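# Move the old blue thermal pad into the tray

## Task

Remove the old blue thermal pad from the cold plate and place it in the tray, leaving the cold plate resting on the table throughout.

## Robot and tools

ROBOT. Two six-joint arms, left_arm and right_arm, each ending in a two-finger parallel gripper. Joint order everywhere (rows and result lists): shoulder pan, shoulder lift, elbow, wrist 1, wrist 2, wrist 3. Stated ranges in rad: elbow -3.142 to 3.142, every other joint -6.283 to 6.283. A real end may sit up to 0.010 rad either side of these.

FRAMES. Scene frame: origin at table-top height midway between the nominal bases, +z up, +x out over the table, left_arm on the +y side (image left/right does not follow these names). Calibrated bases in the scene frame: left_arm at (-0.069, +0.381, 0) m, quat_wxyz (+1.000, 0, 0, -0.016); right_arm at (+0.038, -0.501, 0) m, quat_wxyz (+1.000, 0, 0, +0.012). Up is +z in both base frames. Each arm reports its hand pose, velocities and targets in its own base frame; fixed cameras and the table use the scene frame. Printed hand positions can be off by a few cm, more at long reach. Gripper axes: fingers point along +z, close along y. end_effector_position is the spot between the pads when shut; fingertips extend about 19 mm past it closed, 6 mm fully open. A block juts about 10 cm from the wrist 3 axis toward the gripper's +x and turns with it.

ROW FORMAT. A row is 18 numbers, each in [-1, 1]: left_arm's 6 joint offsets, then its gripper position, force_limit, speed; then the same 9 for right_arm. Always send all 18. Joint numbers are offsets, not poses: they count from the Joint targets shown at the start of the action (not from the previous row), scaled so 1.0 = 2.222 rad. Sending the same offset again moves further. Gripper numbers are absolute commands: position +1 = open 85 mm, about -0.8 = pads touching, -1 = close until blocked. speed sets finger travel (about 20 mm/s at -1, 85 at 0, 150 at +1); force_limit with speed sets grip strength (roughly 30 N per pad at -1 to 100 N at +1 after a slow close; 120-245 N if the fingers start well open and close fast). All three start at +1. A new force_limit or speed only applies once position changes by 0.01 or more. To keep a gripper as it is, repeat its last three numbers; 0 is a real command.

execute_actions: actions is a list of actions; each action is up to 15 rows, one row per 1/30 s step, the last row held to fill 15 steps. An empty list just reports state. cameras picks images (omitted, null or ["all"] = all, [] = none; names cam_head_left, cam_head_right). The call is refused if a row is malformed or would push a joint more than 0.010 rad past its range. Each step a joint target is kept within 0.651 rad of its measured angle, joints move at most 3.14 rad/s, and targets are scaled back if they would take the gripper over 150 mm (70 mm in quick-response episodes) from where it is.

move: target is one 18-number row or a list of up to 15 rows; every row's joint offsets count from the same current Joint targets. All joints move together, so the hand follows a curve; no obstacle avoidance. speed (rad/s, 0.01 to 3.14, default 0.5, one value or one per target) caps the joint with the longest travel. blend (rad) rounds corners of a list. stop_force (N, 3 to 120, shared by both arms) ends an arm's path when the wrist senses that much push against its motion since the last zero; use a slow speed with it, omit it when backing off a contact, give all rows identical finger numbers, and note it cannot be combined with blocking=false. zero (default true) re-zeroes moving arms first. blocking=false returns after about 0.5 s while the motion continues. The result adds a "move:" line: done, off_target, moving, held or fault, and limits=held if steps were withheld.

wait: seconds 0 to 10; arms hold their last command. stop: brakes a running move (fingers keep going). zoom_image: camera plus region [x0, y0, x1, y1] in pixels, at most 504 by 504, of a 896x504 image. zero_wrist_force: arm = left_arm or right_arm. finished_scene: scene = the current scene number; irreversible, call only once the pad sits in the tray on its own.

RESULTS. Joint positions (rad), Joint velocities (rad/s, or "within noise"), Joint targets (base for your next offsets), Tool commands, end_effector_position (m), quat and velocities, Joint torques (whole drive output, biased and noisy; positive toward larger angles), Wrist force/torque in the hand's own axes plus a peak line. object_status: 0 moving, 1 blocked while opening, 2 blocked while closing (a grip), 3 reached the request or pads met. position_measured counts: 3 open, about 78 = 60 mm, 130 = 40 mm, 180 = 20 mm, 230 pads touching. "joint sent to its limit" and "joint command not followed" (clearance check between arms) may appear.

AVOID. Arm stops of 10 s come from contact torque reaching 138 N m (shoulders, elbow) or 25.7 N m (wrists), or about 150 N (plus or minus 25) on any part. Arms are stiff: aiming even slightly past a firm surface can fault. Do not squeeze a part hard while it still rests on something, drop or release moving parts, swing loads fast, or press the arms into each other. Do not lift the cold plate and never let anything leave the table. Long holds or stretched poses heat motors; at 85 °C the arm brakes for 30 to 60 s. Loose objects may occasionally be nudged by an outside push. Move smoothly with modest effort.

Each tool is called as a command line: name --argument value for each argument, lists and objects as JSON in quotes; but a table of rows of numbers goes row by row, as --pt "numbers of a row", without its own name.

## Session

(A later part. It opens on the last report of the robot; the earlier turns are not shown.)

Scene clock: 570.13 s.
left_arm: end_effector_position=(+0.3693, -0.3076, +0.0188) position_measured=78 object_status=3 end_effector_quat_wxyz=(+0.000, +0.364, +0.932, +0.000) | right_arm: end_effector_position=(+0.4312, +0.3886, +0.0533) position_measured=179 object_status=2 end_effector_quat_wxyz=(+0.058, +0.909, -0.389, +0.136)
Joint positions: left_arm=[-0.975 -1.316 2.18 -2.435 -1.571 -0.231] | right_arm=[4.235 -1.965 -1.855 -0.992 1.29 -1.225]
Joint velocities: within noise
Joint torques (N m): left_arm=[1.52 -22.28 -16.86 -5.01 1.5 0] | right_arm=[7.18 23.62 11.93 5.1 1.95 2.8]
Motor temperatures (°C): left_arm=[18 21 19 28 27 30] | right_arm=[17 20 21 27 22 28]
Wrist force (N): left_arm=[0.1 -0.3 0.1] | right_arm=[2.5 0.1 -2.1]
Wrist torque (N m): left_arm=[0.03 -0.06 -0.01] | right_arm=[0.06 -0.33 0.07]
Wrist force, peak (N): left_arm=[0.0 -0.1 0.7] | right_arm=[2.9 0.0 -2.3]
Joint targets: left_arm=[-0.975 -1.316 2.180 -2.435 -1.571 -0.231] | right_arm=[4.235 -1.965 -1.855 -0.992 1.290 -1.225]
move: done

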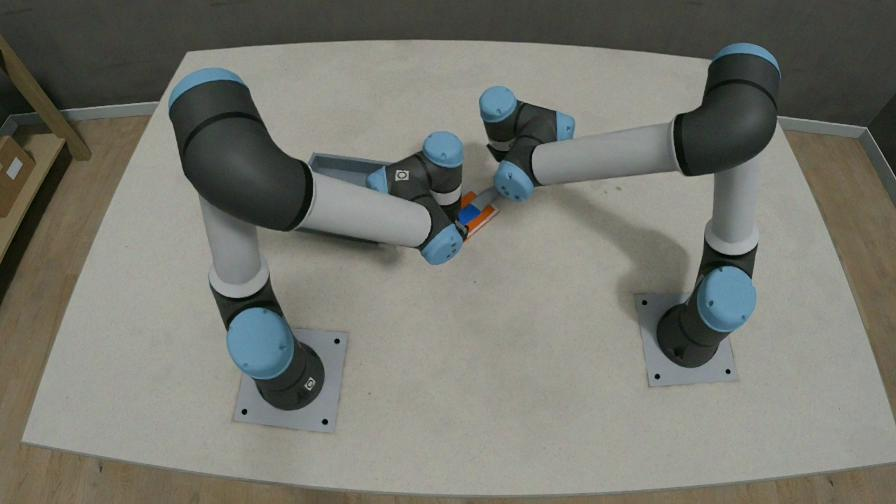

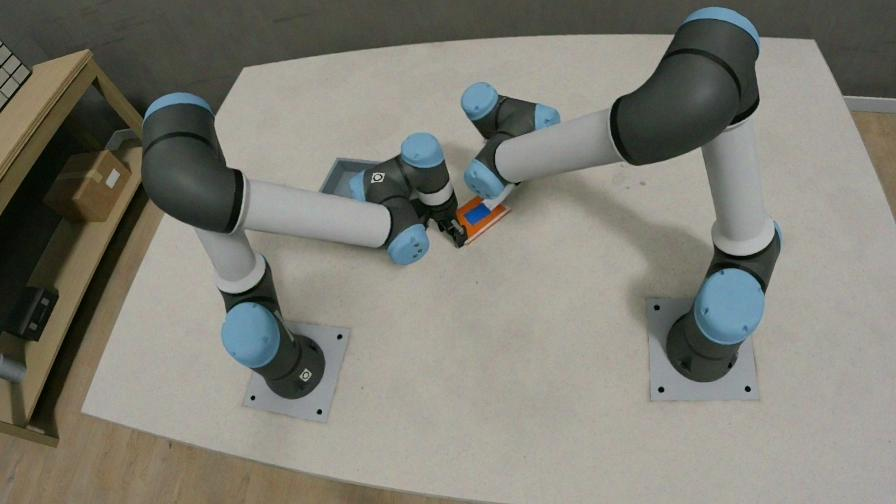

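move --pt "0 0 0 0 0 0 0.4 0 0 0.0187 -0.0017 0.0054 -0.0089 0.0023 0.0196 -0.97 0.3 -1" --pt "0 0 0 0 0 0 0.4 0 0 0.0335 -0.0042 0.0104 -0.0157 0.0040 0.0349 -0.97 0.3 -1" --speed 0.03 --blend '[0.003,0]' --stop_force 25

zoom_image --camera "cam_head_right" --region '[445, 175, 525, 245]'

zoom_image --camera "cam_head_left" --region '[445, 170, 525, 240]'

Scene clock: 583.87 s.
left_arm: end_effector_position=(+0.3693, -0.3076, +0.0188) position_measured=78 object_status=3 end_effector_quat_wxyz=(+0.000, +0.364, +0.932, +0.000) | right_arm: end_effector_position=(+0.3997, +0.4219, +0.0539) position_measured=179 object_status=2 end_effector_quat_wxyz=(+0.058, +0.909, -0.390, +0.136)
Joint positions: left_arm=[-0.975 -1.316 2.18 -2.435 -1.571 -0.231] | right_arm=[4.309 -1.974 -1.832 -1.027 1.299 -1.147]
Joint velocities: within noise
Joint torques (N m): left_arm=[2.55 -23.2 -14.45 -4.71 1.65 0.38] | right_arm=[7.41 23.82 29.73 -0.47 2.05 3]
Motor temperatures (°C): left_arm=[18 21 19 28 27 30] | right_arm=[17 20 21 27 22 28]
Wrist force (N): left_arm=[0.4 -0.2 0.2] | right_arm=[2.3 -0.1 -2.0]
Wrist torque (N m): left_arm=[0.04 -0.10 -0.02] | right_arm=[0.03 -0.28 0.07]
Wrist force, peak (N): left_arm=[0.4 -0.4 0.6] | right_arm=[3.0 0.0 -2.4]
Joint targets: left_arm=[-0.975 -1.316 2.180 -2.435 -1.571 -0.231] | right_arm=[4.309 -1.974 -1.832 -1.027 1.299 -1.147]
move: done

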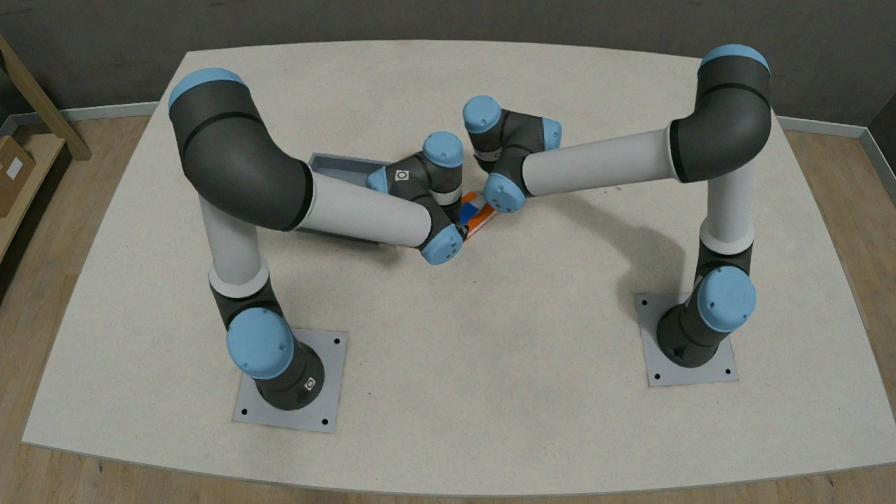

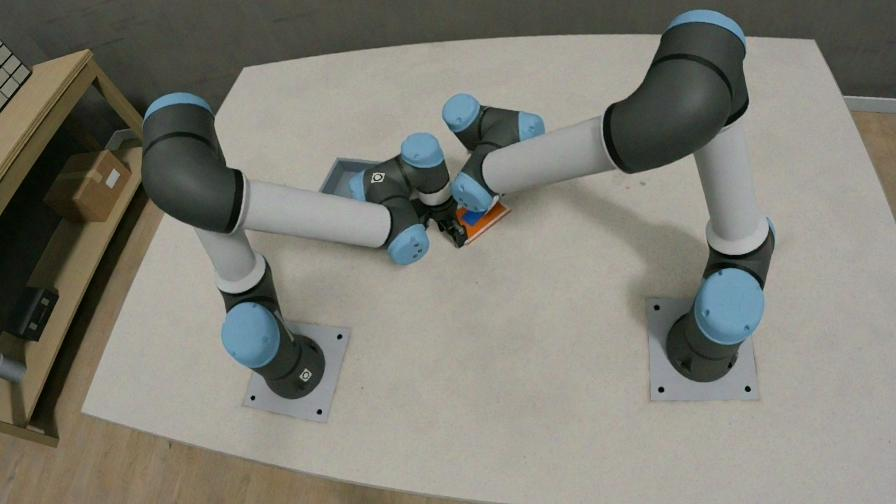

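Scaled by 6.300 from the camera's 896x504 image, which has a finer 1280x720 frame.

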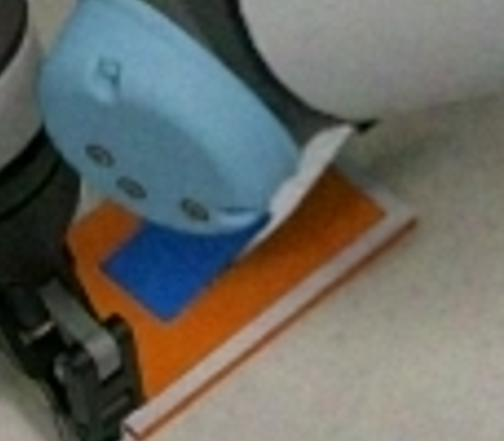

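Scaled by 6.300 from the camera's 896x504 image, which has a finer 1280x720 frame.

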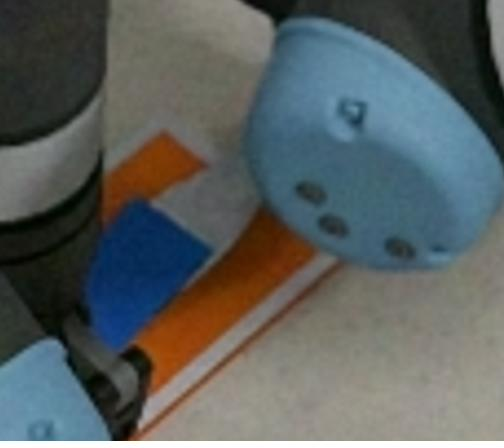

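move --target '[0,0,0,0,0,0,0.4,0,0,0.0191,-0.0039,0.0078,-0.0091,0.0024,0.0198,-0.97,0.3,-1]' --speed 0.03 --stop_force 25

zoom_image --camera "cam_head_right" --region '[445, 175, 525, 245]'

zoom_image --camera "cam_head_left" --region '[445, 170, 525, 240]'

Scene clock: 592.83 s.
left_arm: end_effector_position=(+0.3693, -0.3076, +0.0188) position_measured=78 object_status=3 end_effector_quat_wxyz=(+0.000, +0.364, +0.932, +0.000) | right_arm: end_effector_position=(+0.3810, +0.4413, +0.0539) position_measured=179 object_status=2 end_effector_quat_wxyz=(+0.058, +0.909, -0.390, +0.136)
Joint positions: left_arm=[-0.975 -1.316 2.18 -2.435 -1.571 -0.231] | right_arm=[4.352 -1.983 -1.814 -1.047 1.305 -1.103]
Joint velocities: within noise
Joint torques (N m): left_arm=[2.41 -25.01 -16.63 -4.61 1.73 0.5] | right_arm=[3.89 25.29 28.64 0.77 1.06 3]
Motor temperatures (°C): left_arm=[18 21 19 28 27 30] | right_arm=[17 20 21 27 22 28]
Wrist force (N): left_arm=[6.4 0.4 -0.8] | right_arm=[5.5 -0.3 -1.7]
Wrist torque (N m): left_arm=[0.01 -0.03 -0.15] | right_arm=[-0.02 -0.15 0.09]
Wrist force, peak (N): left_arm=[10.5 1.1 -1.2] | right_arm=[13.5 0.5 -0.7]
Joint targets: left_arm=[-0.975 -1.316 2.180 -2.435 -1.571 -0.231] | right_arm=[4.352 -1.983 -1.814 -1.047 1.305 -1.103]
move: done

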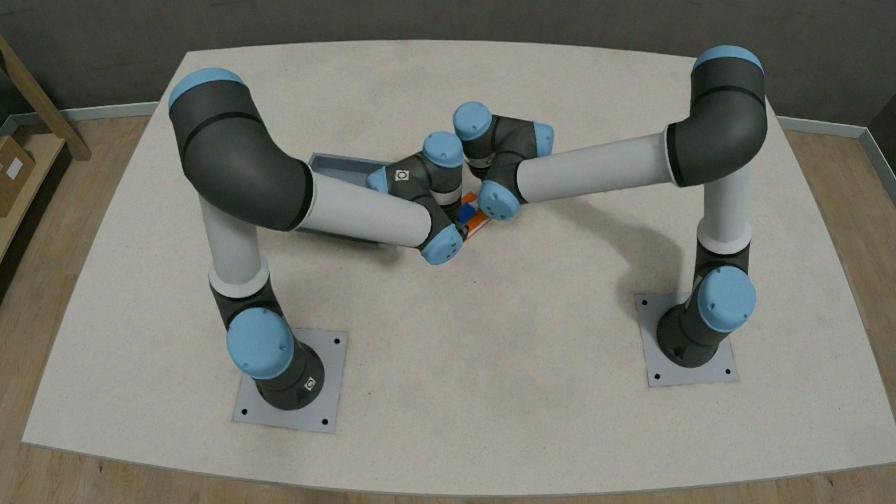

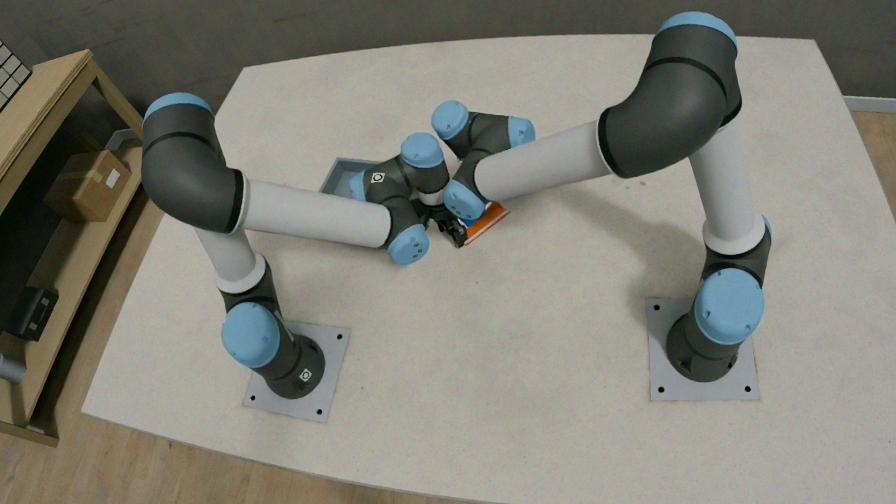

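Scaled by 6.300 from the camera's 896x504 image, which has a finer 1280x720 frame.

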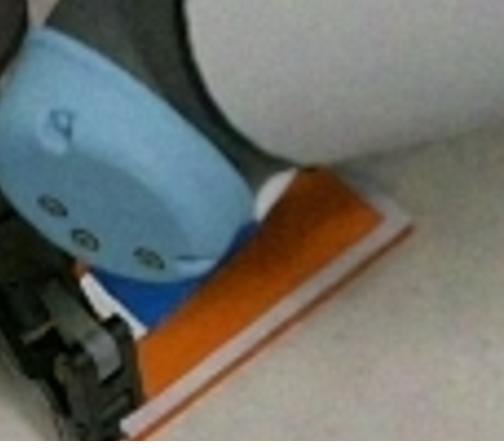

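Scaled by 6.300 from the camera's 896x504 image, which has a finer 1280x720 frame.

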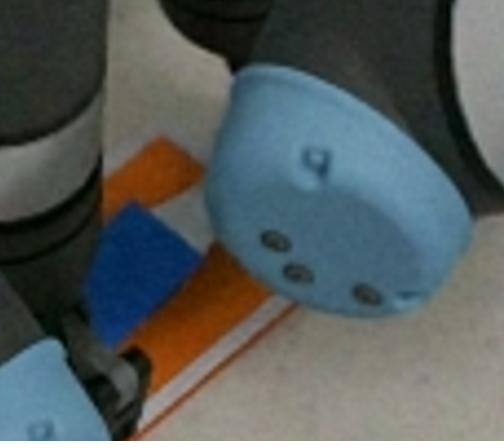

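move --target '[0,0,0,0,0,0,0.4,0,0,-0.0204,0.0047,-0.0066,0.0225,0.0390,-0.0236,-0.97,0.3,-1]' --speed 0.05

zoom_image --camera "cam_head_right" --region '[445, 175, 525, 245]'

zoom_image --camera "cam_head_left" --region '[445, 170, 525, 240]'

Scene clock: 607.97 s.
left_arm: end_effector_position=(+0.3693, -0.3076, +0.0188) position_measured=78 object_status=3 end_effector_quat_wxyz=(+0.000, +0.364, +0.932, +0.000) | right_arm: end_effector_position=(+0.3832, +0.4378, +0.0528) position_measured=179 object_status=2 end_effector_quat_wxyz=(+0.043, +0.914, -0.394, +0.090)
Joint positions: left_arm=[-0.975 -1.316 2.18 -2.435 -1.571 -0.231] | right_arm=[4.307 -1.972 -1.829 -0.997 1.391 -1.156]
Joint velocities: within noise
Joint torques (N m): left_arm=[3.96 -38.96 -18.52 -4.14 1.74 0.62] | right_arm=[-7.39 44.68 14.42 5.5 1.94 -2.24]
Motor temperatures (°C): left_arm=[18 21 19 28 27 30] | right_arm=[17 20 21 27 22 28]
Wrist force (N): left_arm=[1.6 -0.2 0.2] | right_arm=[-0.2 0.2 1.3]
Wrist torque (N m): left_arm=[0.03 -0.14 -0.05] | right_arm=[0.03 0.14 0.07]
Wrist force, peak (N): left_arm=[6.9 0.3 -0.8] | right_arm=[5.9 0.0 -1.5]
Joint targets: left_arm=[-0.975 -1.316 2.180 -2.435 -1.571 -0.231] | right_arm=[4.306 -1.972 -1.829 -0.997 1.391 -1.156]
move: done

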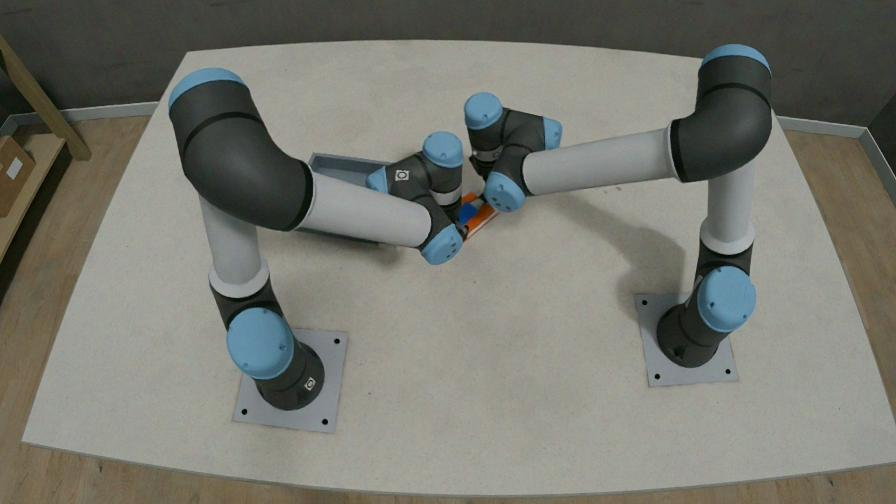

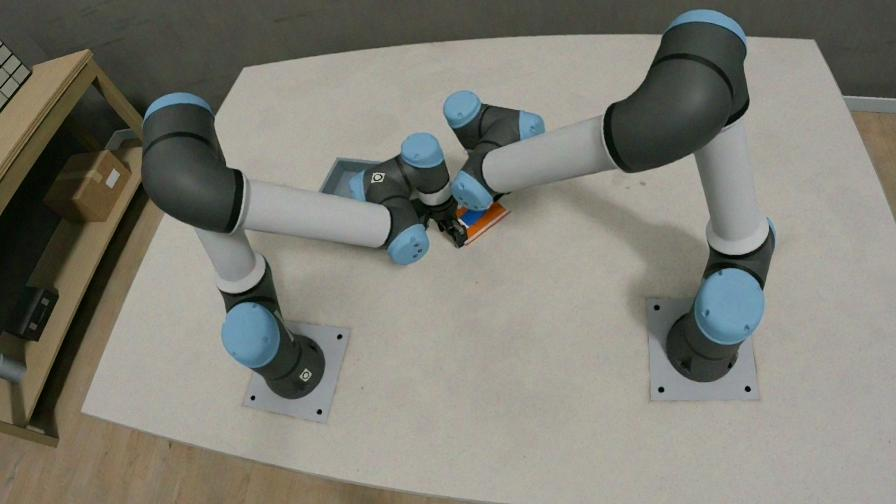

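Scaled by 6.300 from the camera's 896x504 image, which has a finer 1280x720 frame.

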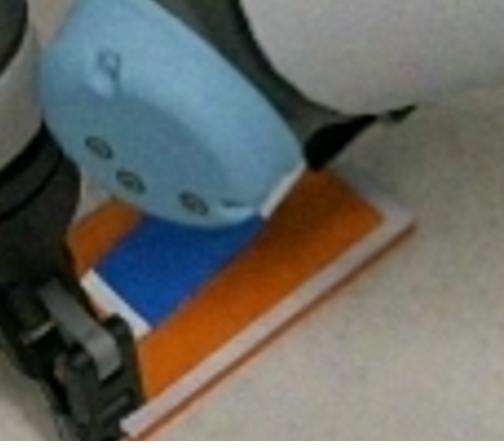

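Scaled by 6.300 from the camera's 896x504 image, which has a finer 1280x720 frame.

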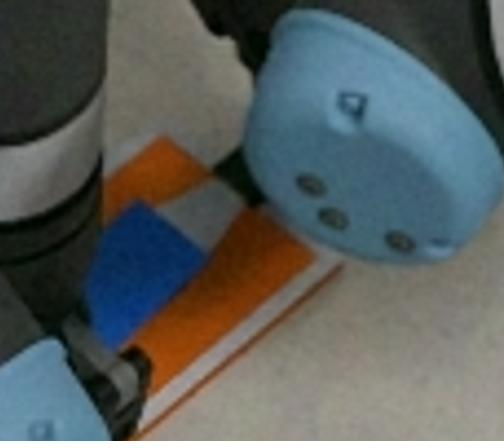

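move --target '[0,0,0,0,0,0,0.4,0,0,-0.0305,0.0071,-0.0099,0.0337,0.0584,-0.0354,-0.97,0.3,-1]' --speed 0.07

zoom_image --camera "cam_head_right" --region '[445, 175, 525, 245]'

zoom_image --camera "cam_head_left" --region '[445, 170, 525, 240]'

Scene clock: 612.97 s.
left_arm: end_effector_position=(+0.3693, -0.3076, +0.0188) position_measured=78 object_status=3 end_effector_quat_wxyz=(+0.000, +0.364, +0.932, +0.000) | right_arm: end_effector_position=(+0.3870, +0.4348, +0.0555) position_measured=179 object_status=2 end_effector_quat_wxyz=(+0.011, +0.919, -0.394, +0.024)
Joint positions: left_arm=[-0.975 -1.316 2.18 -2.435 -1.571 -0.231] | right_arm=[4.239 -1.957 -1.851 -0.922 1.521 -1.234]
Joint velocities: within noise
Joint torques (N m): left_arm=[3.95 -38.41 -18.52 -4.33 1.6 0.59] | right_arm=[-5.5 46 13.65 6.28 3.49 -3.42]
Motor temperatures (°C): left_arm=[18 21 19 28 27 30] | right_arm=[17 20 21 27 22 28]
Wrist force (N): left_arm=[1.6 -0.5 -0.8] | right_arm=[0.5 -0.1 4.5]
Wrist torque (N m): left_arm=[0.00 -0.09 -0.03] | right_arm=[-0.04 0.53 0.13]
Wrist force, peak (N): left_arm=[1.8 -0.6 -0.9] | right_arm=[0.6 -0.1 5.0]
Joint targets: left_arm=[-0.975 -1.316 2.180 -2.435 -1.571 -0.231] | right_arm=[4.239 -1.957 -1.851 -0.922 1.521 -1.234]
move: done

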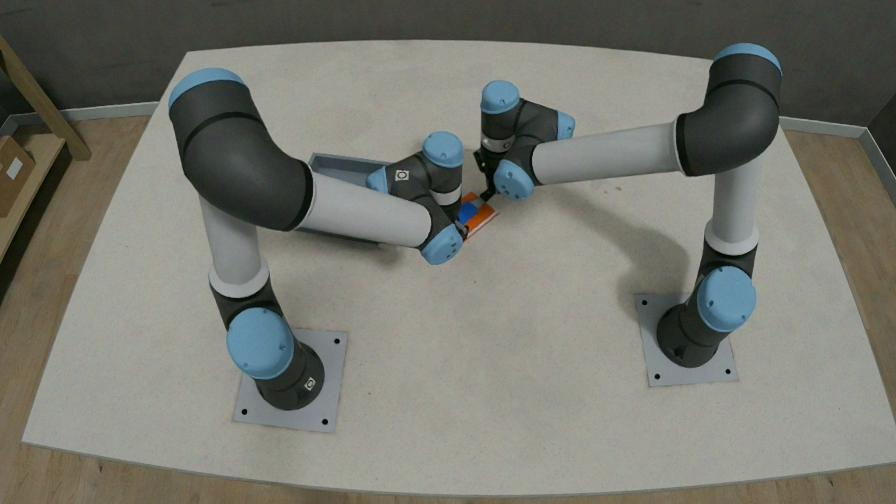

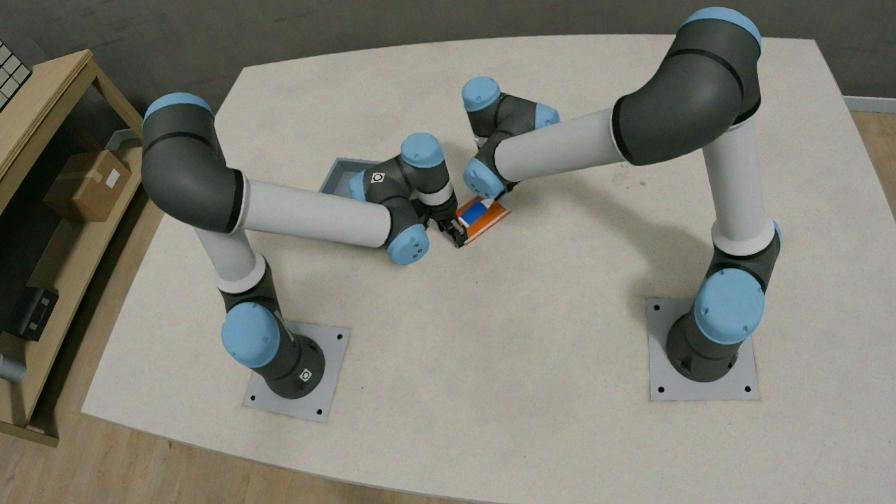

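Scaled by 6.300 from the camera's 896x504 image, which has a finer 1280x720 frame.

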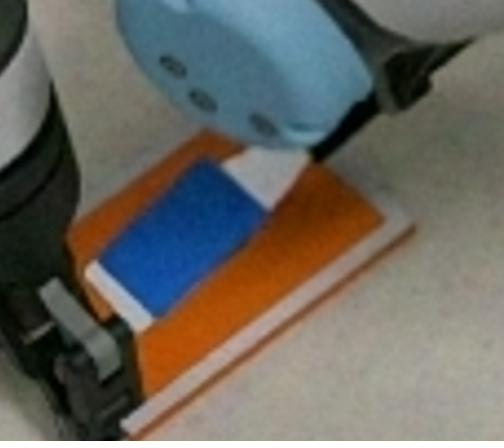

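Scaled by 6.300 from the camera's 896x504 image, which has a finer 1280x720 frame.

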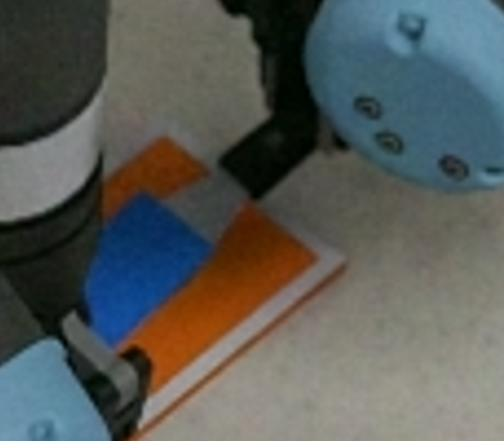

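wait --seconds 0.5

zoom_image --camera "cam_head_right" --region '[450, 190, 500, 240]'

zoom_image --camera "cam_head_left" --region '[455, 180, 505, 230]'

Scene clock: 622.50 s.
left_arm: end_effector_position=(+0.3693, -0.3076, +0.0188) position_measured=78 object_status=3 end_effector_quat_wxyz=(+0.000, +0.364, +0.932, +0.000) | right_arm: end_effector_position=(+0.3870, +0.4348, +0.0556) position_measured=179 object_status=2 end_effector_quat_wxyz=(+0.010, +0.919, -0.394, +0.024)
Joint positions: left_arm=[-0.975 -1.316 2.18 -2.435 -1.571 -0.231] | right_arm=[4.239 -1.957 -1.851 -0.922 1.521 -1.234]
Joint velocities: within noise
Joint torques (N m): left_arm=[5.98 -37.02 -20.44 -3.98 1.53 0.77] | right_arm=[-5.4 44.51 26.17 4.82 2.87 -2.81]
Motor temperatures (°C): left_arm=[18 21 19 28 27 30] | right_arm=[17 20 21 27 22 28]
Wrist force (N): left_arm=[1.7 -0.4 -0.7] | right_arm=[0.4 -0.3 4.6]
Wrist torque (N m): left_arm=[0.01 -0.10 -0.04] | right_arm=[-0.07 0.55 0.13]
Wrist force, peak (N): left_arm=[1.9 -0.2 -1.1] | right_arm=[0.5 -0.2 4.9]
Joint targets: left_arm=[-0.975 -1.316 2.180 -2.435 -1.571 -0.231] | right_arm=[4.239 -1.957 -1.851 -0.922 1.521 -1.234]
Tool commands: left_gripper/position=+0.4 left_gripper/force_limit=+0.0 left_gripper/speed=+0.0 right_gripper/position=-0.97 right_gripper/force_limit=+0.3 right_gripper/speed=-1.0
wait: 0.50 s; at rest from the start

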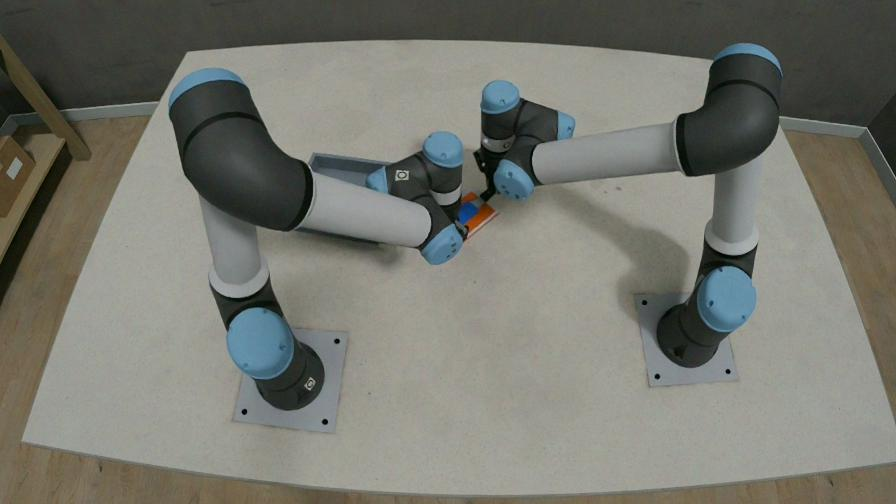

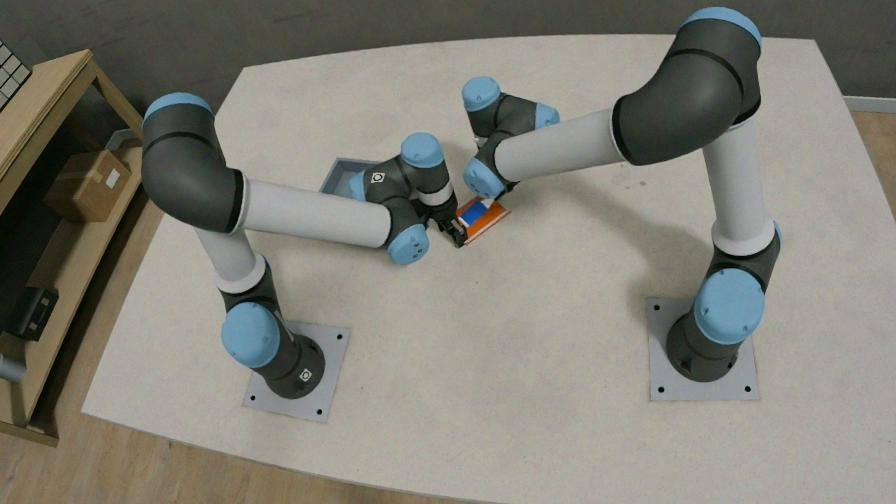

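Scaled by 10.080 from the camera's 896x504 image, which has a finer 1280x720 frame.

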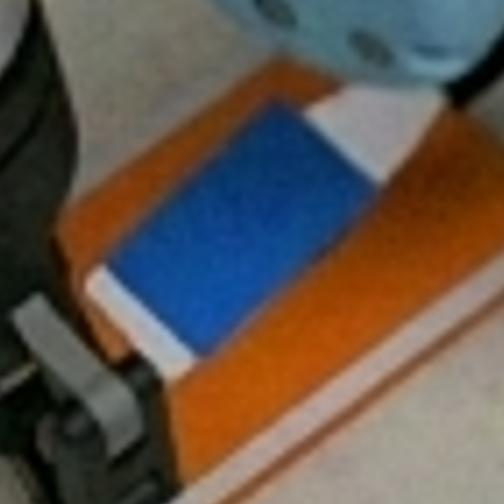

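Scaled by 10.080 from the camera's 896x504 image, which has a finer 1280x720 frame.

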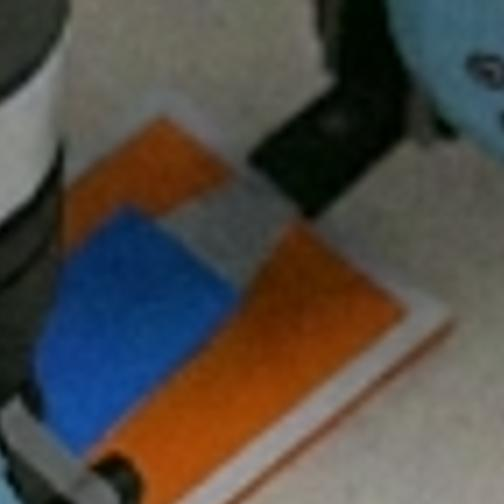

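move --target '[0,0,0,0,0,0,0.4,0,0,0,0.0055,0.0033,-0.0088,0,0,-0.97,0.3,-1]' --speed 0.02

zoom_image --camera "cam_head_right" --region '[450, 190, 500, 240]'

zoom_image --camera "cam_head_left" --region '[455, 180, 505, 230]'

Scene clock: 638.23 s.
left_arm: end_effector_position=(+0.3693, -0.3076, +0.0188) position_measured=78 object_status=3 end_effector_quat_wxyz=(+0.000, +0.364, +0.932, +0.000) | right_arm: end_effector_position=(+0.3870, +0.4347, +0.0634) position_measured=179 object_status=2 end_effector_quat_wxyz=(+0.010, +0.919, -0.394, +0.024)
Joint positions: left_arm=[-0.975 -1.316 2.18 -2.435 -1.571 -0.231] | right_arm=[4.239 -1.945 -1.844 -0.941 1.521 -1.234]
Joint velocities: within noise
Joint torques (N m): left_arm=[6.08 -34.14 -20.71 -3.81 1.67 0.69] | right_arm=[-1.93 45.38 35.23 0.08 2.61 -2.57]
Motor temperatures (°C): left_arm=[18 21 19 28 27 30] | right_arm=[17 20 21 27 22 28]
Wrist force (N): left_arm=[1.3 -0.4 -0.8] | right_arm=[0.1 -0.2 4.5]
Wrist torque (N m): left_arm=[0.01 -0.07 -0.02] | right_arm=[-0.06 0.52 0.13]
Wrist force, peak (N): left_arm=[2.0 -0.5 -1.1] | right_arm=[0.3 -0.3 5.0]
Joint targets: left_arm=[-0.975 -1.316 2.180 -2.435 -1.571 -0.231] | right_arm=[4.239 -1.944 -1.844 -0.942 1.521 -1.234]
move: done

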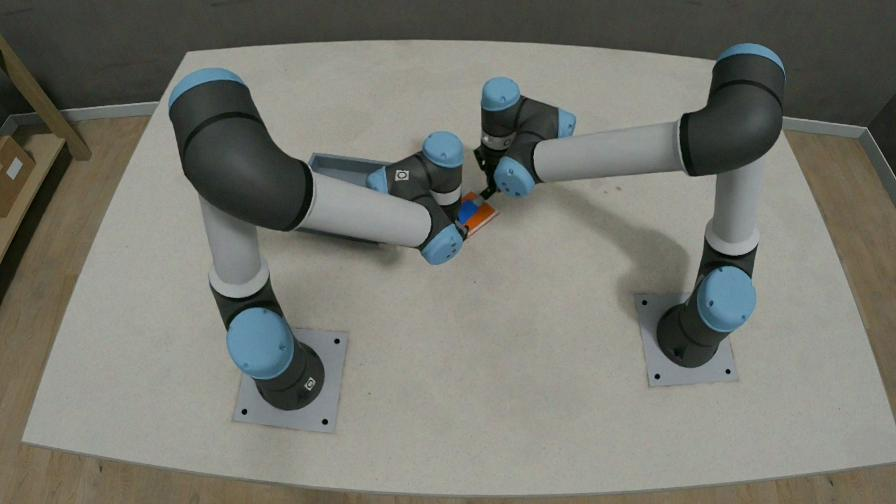

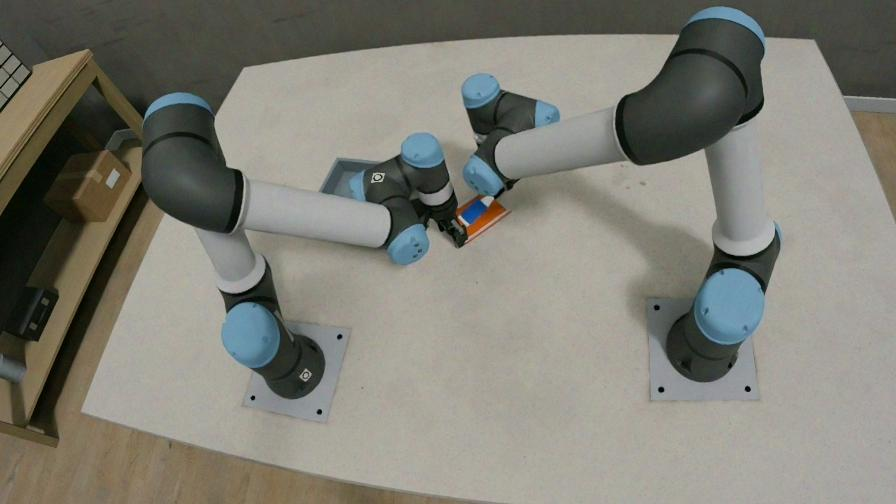

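Scaled by 10.080 from the camera's 896x504 image, which has a finer 1280x720 frame.

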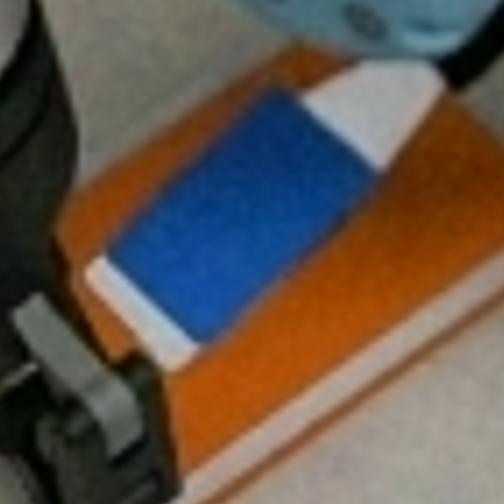

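Scaled by 10.080 from the camera's 896x504 image, which has a finer 1280x720 frame.

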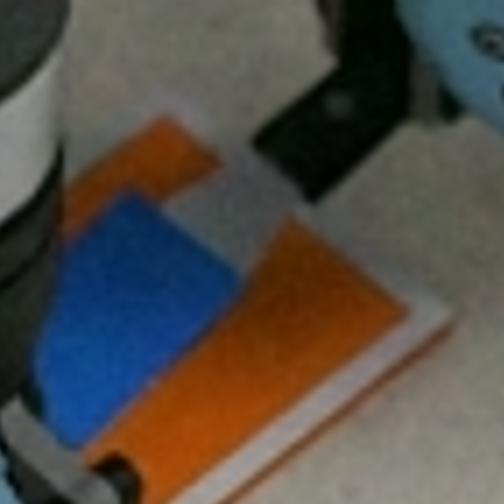

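move --target '[0,0,0,0,0,0,0.4,0,0,0,-0.0198,-0.0110,0.0310,0,0,-0.97,0.3,-1]' --speed 0.05 --cameras '[]'

move --pt "-0.0 -0.0221 -0.0108 0.0329 0 0 0.548 0 0 0 0 0 0 0 0 -0.97 0.3 -1" --pt "0.0156 0.0151 -0.0742 0.0592 0 0.0161 0.548 0 0 0 0 0 0 0 0 -0.97 0.3 -1" --speed 0.15

zoom_image --camera "cam_head_right" --region '[440, 180, 520, 250]'

zoom_image --camera "cam_head_left" --region '[440, 180, 520, 250]'

Scene clock: 667.87 s.
left_arm: end_effector_position=(+0.3693, -0.3076, +0.0188) position_measured=78 object_status=3 end_effector_quat_wxyz=(+0.000, +0.364, +0.932, +0.000) | right_arm: end_effector_position=(+0.3872, +0.4351, +0.0357) position_measured=179 object_status=2 end_effector_quat_wxyz=(+0.010, +0.919, -0.394, +0.024)
Joint positions: left_arm=[-0.975 -1.316 2.18 -2.435 -1.571 -0.231] | right_arm=[4.239 -1.988 -1.868 -0.873 1.521 -1.234]
Joint velocities: within noise
Joint torques (N m): left_arm=[8.65 -28.64 -21 -3.16 1.88 1.27] | right_arm=[3.62 23.82 12.01 5.24 1.72 -2.34]
Motor temperatures (°C): left_arm=[18 21 19 28 27 30] | right_arm=[17 20 21 27 22 28]
Wrist force (N): left_arm=[0.8 -0.1 0.7] | right_arm=[0.6 -0.2 -0.9]
Wrist torque (N m): left_arm=[0.06 -0.05 -0.02] | right_arm=[-0.03 -0.18 0.10]
Wrist force, peak (N): left_arm=[1.4 -0.3 -1.1] | right_arm=[0.2 -0.5 4.8]
Joint targets: left_arm=[-0.975 -1.316 2.180 -2.435 -1.571 -0.231] | right_arm=[4.239 -1.988 -1.868 -0.873 1.521 -1.234]
move: done
No camera images: "cameras" was empty.

Scene clock: 669.87 s.
left_arm: end_effector_position=(+0.4094, -0.3353, +0.0508) position_measured=60 object_status=3 end_effector_quat_wxyz=(+0.000, +0.364, +0.931, +0.000) | right_arm: end_effector_position=(+0.3872, +0.4351, +0.0355) position_measured=179 object_status=2 end_effector_quat_wxyz=(+0.010, +0.919, -0.394, +0.024)
Joint positions: left_arm=[-0.941 -1.283 2.015 -2.304 -1.571 -0.195] | right_arm=[4.239 -1.988 -1.868 -0.873 1.521 -1.234]
Joint velocities: within noise
Joint torques (N m): left_arm=[13.31 -26.56 -24.19 -0.91 1.4 1.68] | right_arm=[4.01 24.93 13.69 5.26 1.42 -2.44]
Motor temperatures (°C): left_arm=[18 21 19 28 27 30] | right_arm=[17 20 21 27 22 28]
Wrist force (N): left_arm=[-0.1 -0.1 0.3] | right_arm=[0.9 0.0 -0.8]
Wrist torque (N m): left_arm=[0.05 -0.03 -0.02] | right_arm=[-0.01 -0.19 0.11]
Wrist force, peak (N): left_arm=[1.0 -0.3 0.8] | right_arm=[1.0 -0.2 -1.3]
Joint targets: left_arm=[-0.941 -1.283 2.015 -2.303 -1.571 -0.195] | right_arm=[4.239 -1.988 -1.868 -0.873 1.521 -1.234]
move: done

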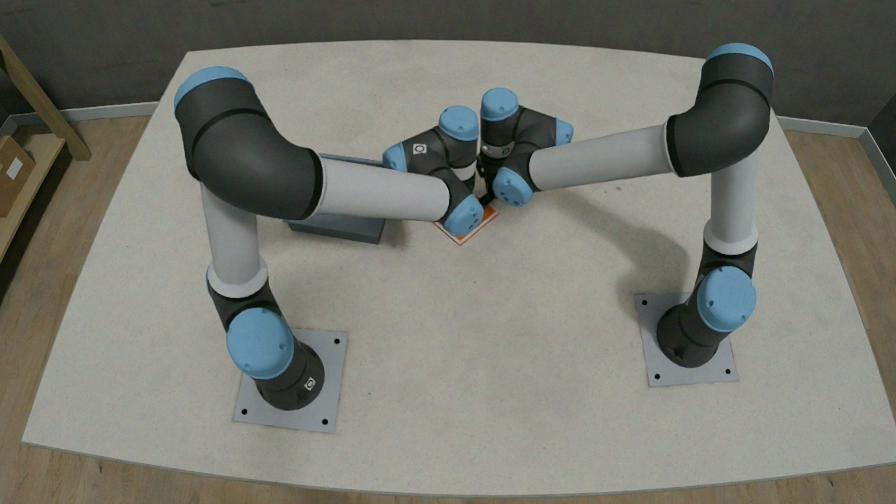

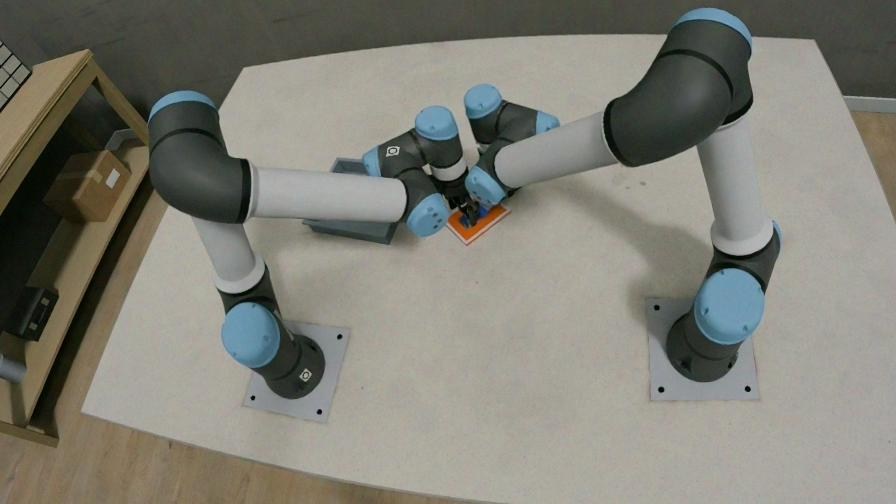

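Scaled by 6.300 from the camera's 896x504 image, which has a finer 1280x720 frame.

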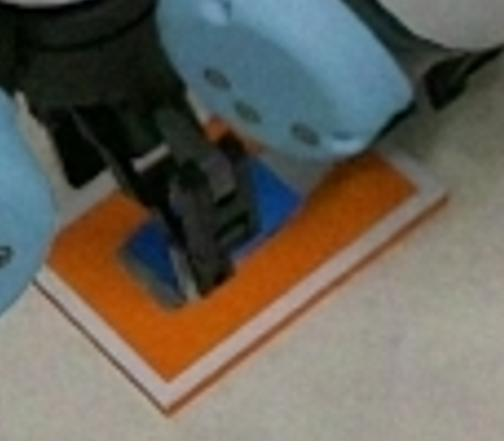

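Scaled by 6.300 from the camera's 896x504 image, which has a finer 1280x720 frame.

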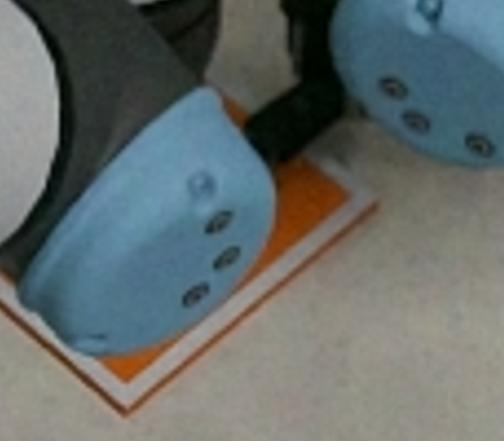

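move --target '[0.0064,0.0128,0.0056,-0.0183,0,0.006,0.548,0,0,0,0,0,0,0,0,-1,1,-1]' --speed 0.1

zoom_image --camera "cam_head_right" --region '[450, 190, 500, 240]'

Scene clock: 684.00 s.
left_arm: end_effector_position=(+0.4145, -0.3300, +0.0357) position_measured=60 object_status=3 end_effector_quat_wxyz=(+0.000, +0.364, +0.931, +0.000) | right_arm: end_effector_position=(+0.3872, +0.4351, +0.0355) position_measured=180 object_status=2 end_effector_quat_wxyz=(+0.010, +0.919, -0.394, +0.024)
Joint positions: left_arm=[-0.927 -1.254 2.027 -2.344 -1.571 -0.182] | right_arm=[4.239 -1.988 -1.868 -0.873 1.521 -1.234]
Joint velocities: within noise
Joint torques (N m): left_arm=[11.69 -26.79 -12.5 -5.18 1.42 1.62] | right_arm=[3.91 27.68 28.71 3.28 1.2 -2.24]
Motor temperatures (°C): left_arm=[18 21 19 28 27 30] | right_arm=[17 20 21 27 22 28]
Wrist force (N): left_arm=[0.2 -0.3 0.1] | right_arm=[0.6 -0.6 -1.1]
Wrist torque (N m): left_arm=[0.01 -0.09 -0.02] | right_arm=[-0.02 -0.18 0.18]
Wrist force, peak (N): left_arm=[0.5 -0.4 0.4] | right_arm=[0.8 -0.8 -1.5]
Joint targets: left_arm=[-0.926 -1.254 2.027 -2.344 -1.571 -0.182] | right_arm=[4.239 -1.988 -1.868 -0.873 1.521 -1.234]
move: done

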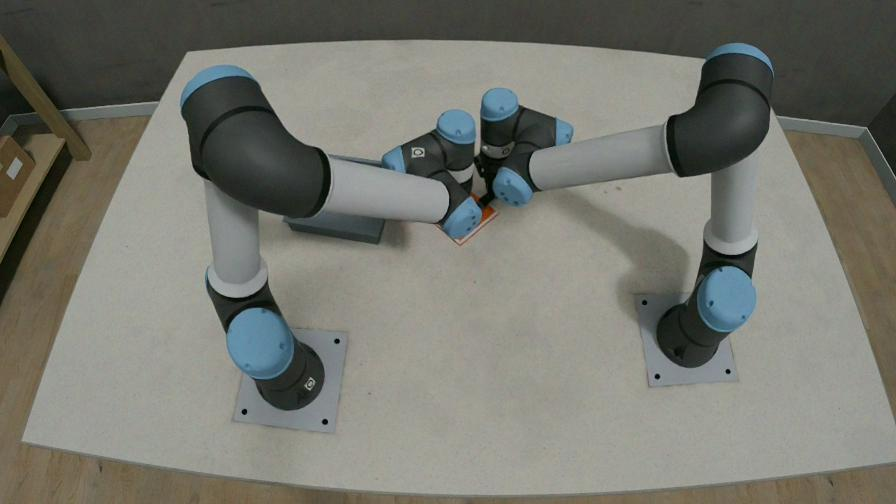

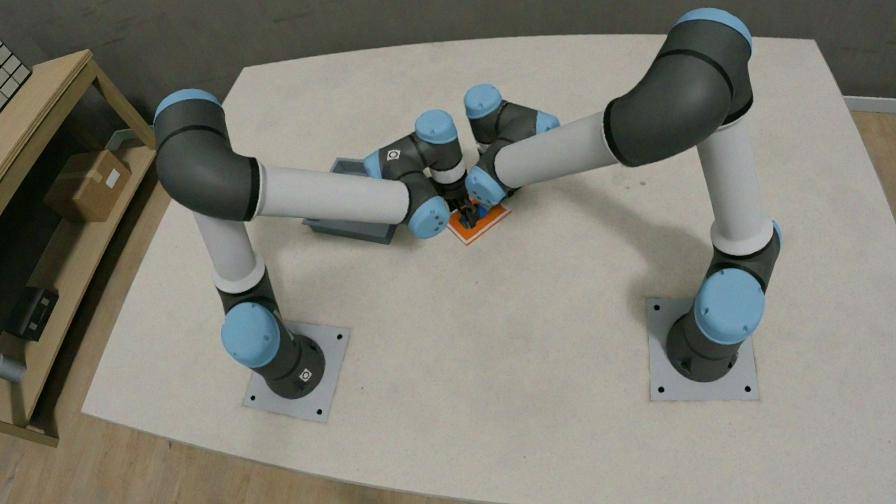

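Scaled by 10.080 from the camera's 896x504 image, which has a finer 1280x720 frame.

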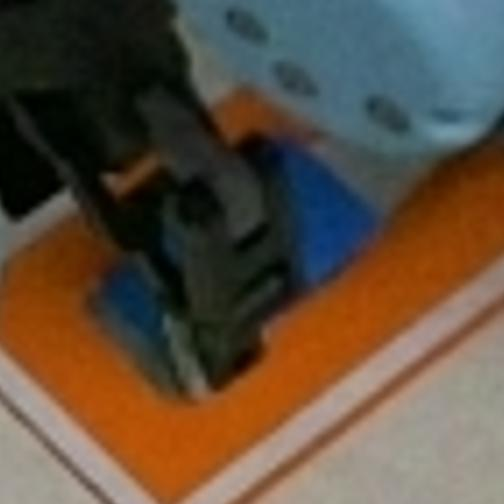

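move --target '[0,0.0139,0.0065,-0.0203,0,0,0.548,0,0,0,0,0,0,0,0,-1,1,-1]' --speed 0.015 --stop_force 12

zoom_image --camera "cam_head_right" --region '[450, 190, 500, 240]'

zoom_image --camera "cam_head_left" --region '[440, 180, 520, 250]'

Scene clock: 691.60 s.
left_arm: end_effector_position=(+0.4145, -0.3298, +0.0217) position_measured=60 object_status=3 end_effector_quat_wxyz=(+0.000, +0.364, +0.931, +0.000) | right_arm: end_effector_position=(+0.3872, +0.4351, +0.0355) position_measured=180 object_status=2 end_effector_quat_wxyz=(+0.010, +0.919, -0.394, +0.024)
Joint positions: left_arm=[-0.926 -1.229 2.039 -2.381 -1.571 -0.182] | right_arm=[4.239 -1.988 -1.868 -0.873 1.521 -1.234]
Joint velocities: within noise
Joint torques (N m): left_arm=[11.62 -38.24 -19.64 -0.2 1.64 1.73] | right_arm=[3.65 27.76 29.36 2.12 0.81 -2.18]
Motor temperatures (°C): left_arm=[18 21 19 28 27 30] | right_arm=[17 20 21 27 22 28]
Wrist force (N): left_arm=[2.8 0.1 -12.1] | right_arm=[0.9 -0.6 -1.3]
Wrist torque (N m): left_arm=[-0.39 -0.09 -0.11] | right_arm=[-0.01 -0.22 0.17]
Wrist force, peak (N): left_arm=[4.7 0.4 -17.8] | right_arm=[1.0 -0.8 -1.6]
Joint targets: left_arm=[-0.926 -1.229 2.039 -2.381 -1.571 -0.182] | right_arm=[4.239 -1.988 -1.868 -0.873 1.521 -1.234]
move: contact (left_arm)

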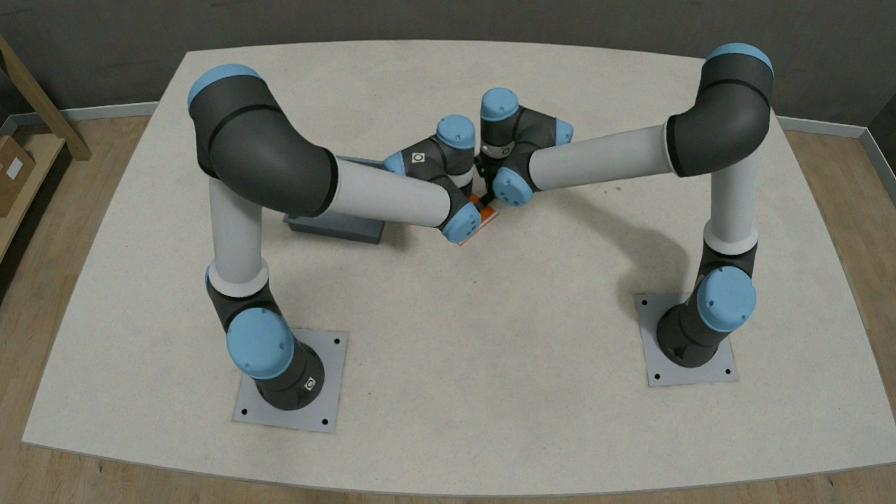

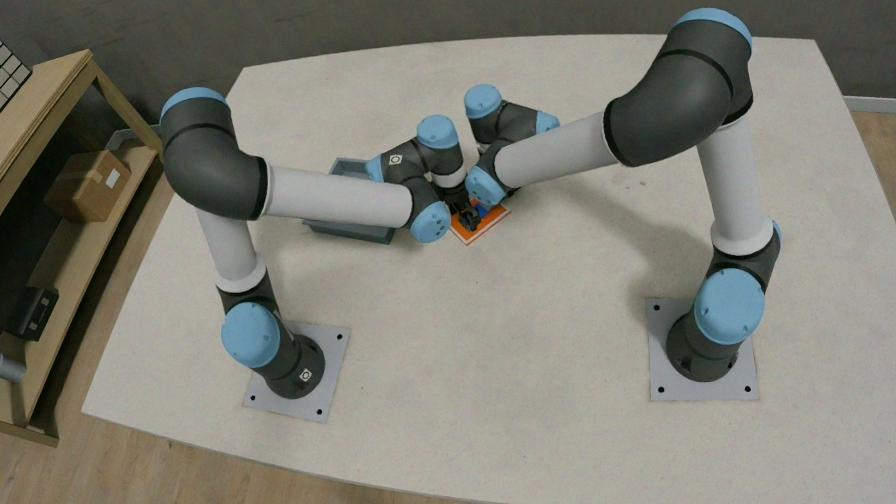

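Scaled by 10.080 from the camera's 896x504 image, which has a finer 1280x720 frame.

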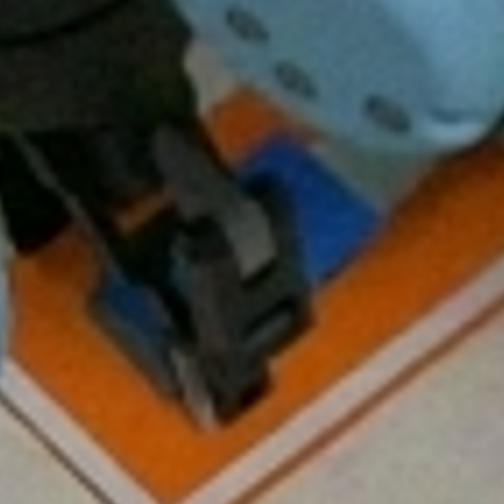

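Scaled by 6.300 from the camera's 896x504 image, which has a finer 1280x720 frame.

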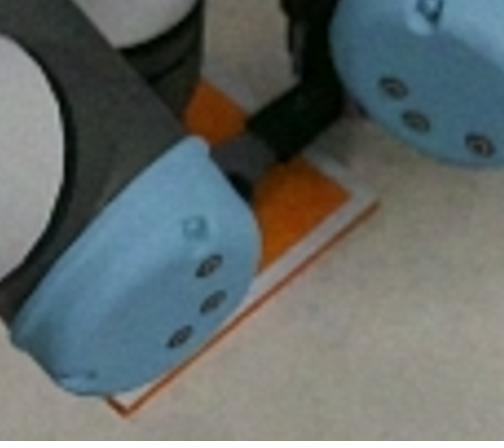

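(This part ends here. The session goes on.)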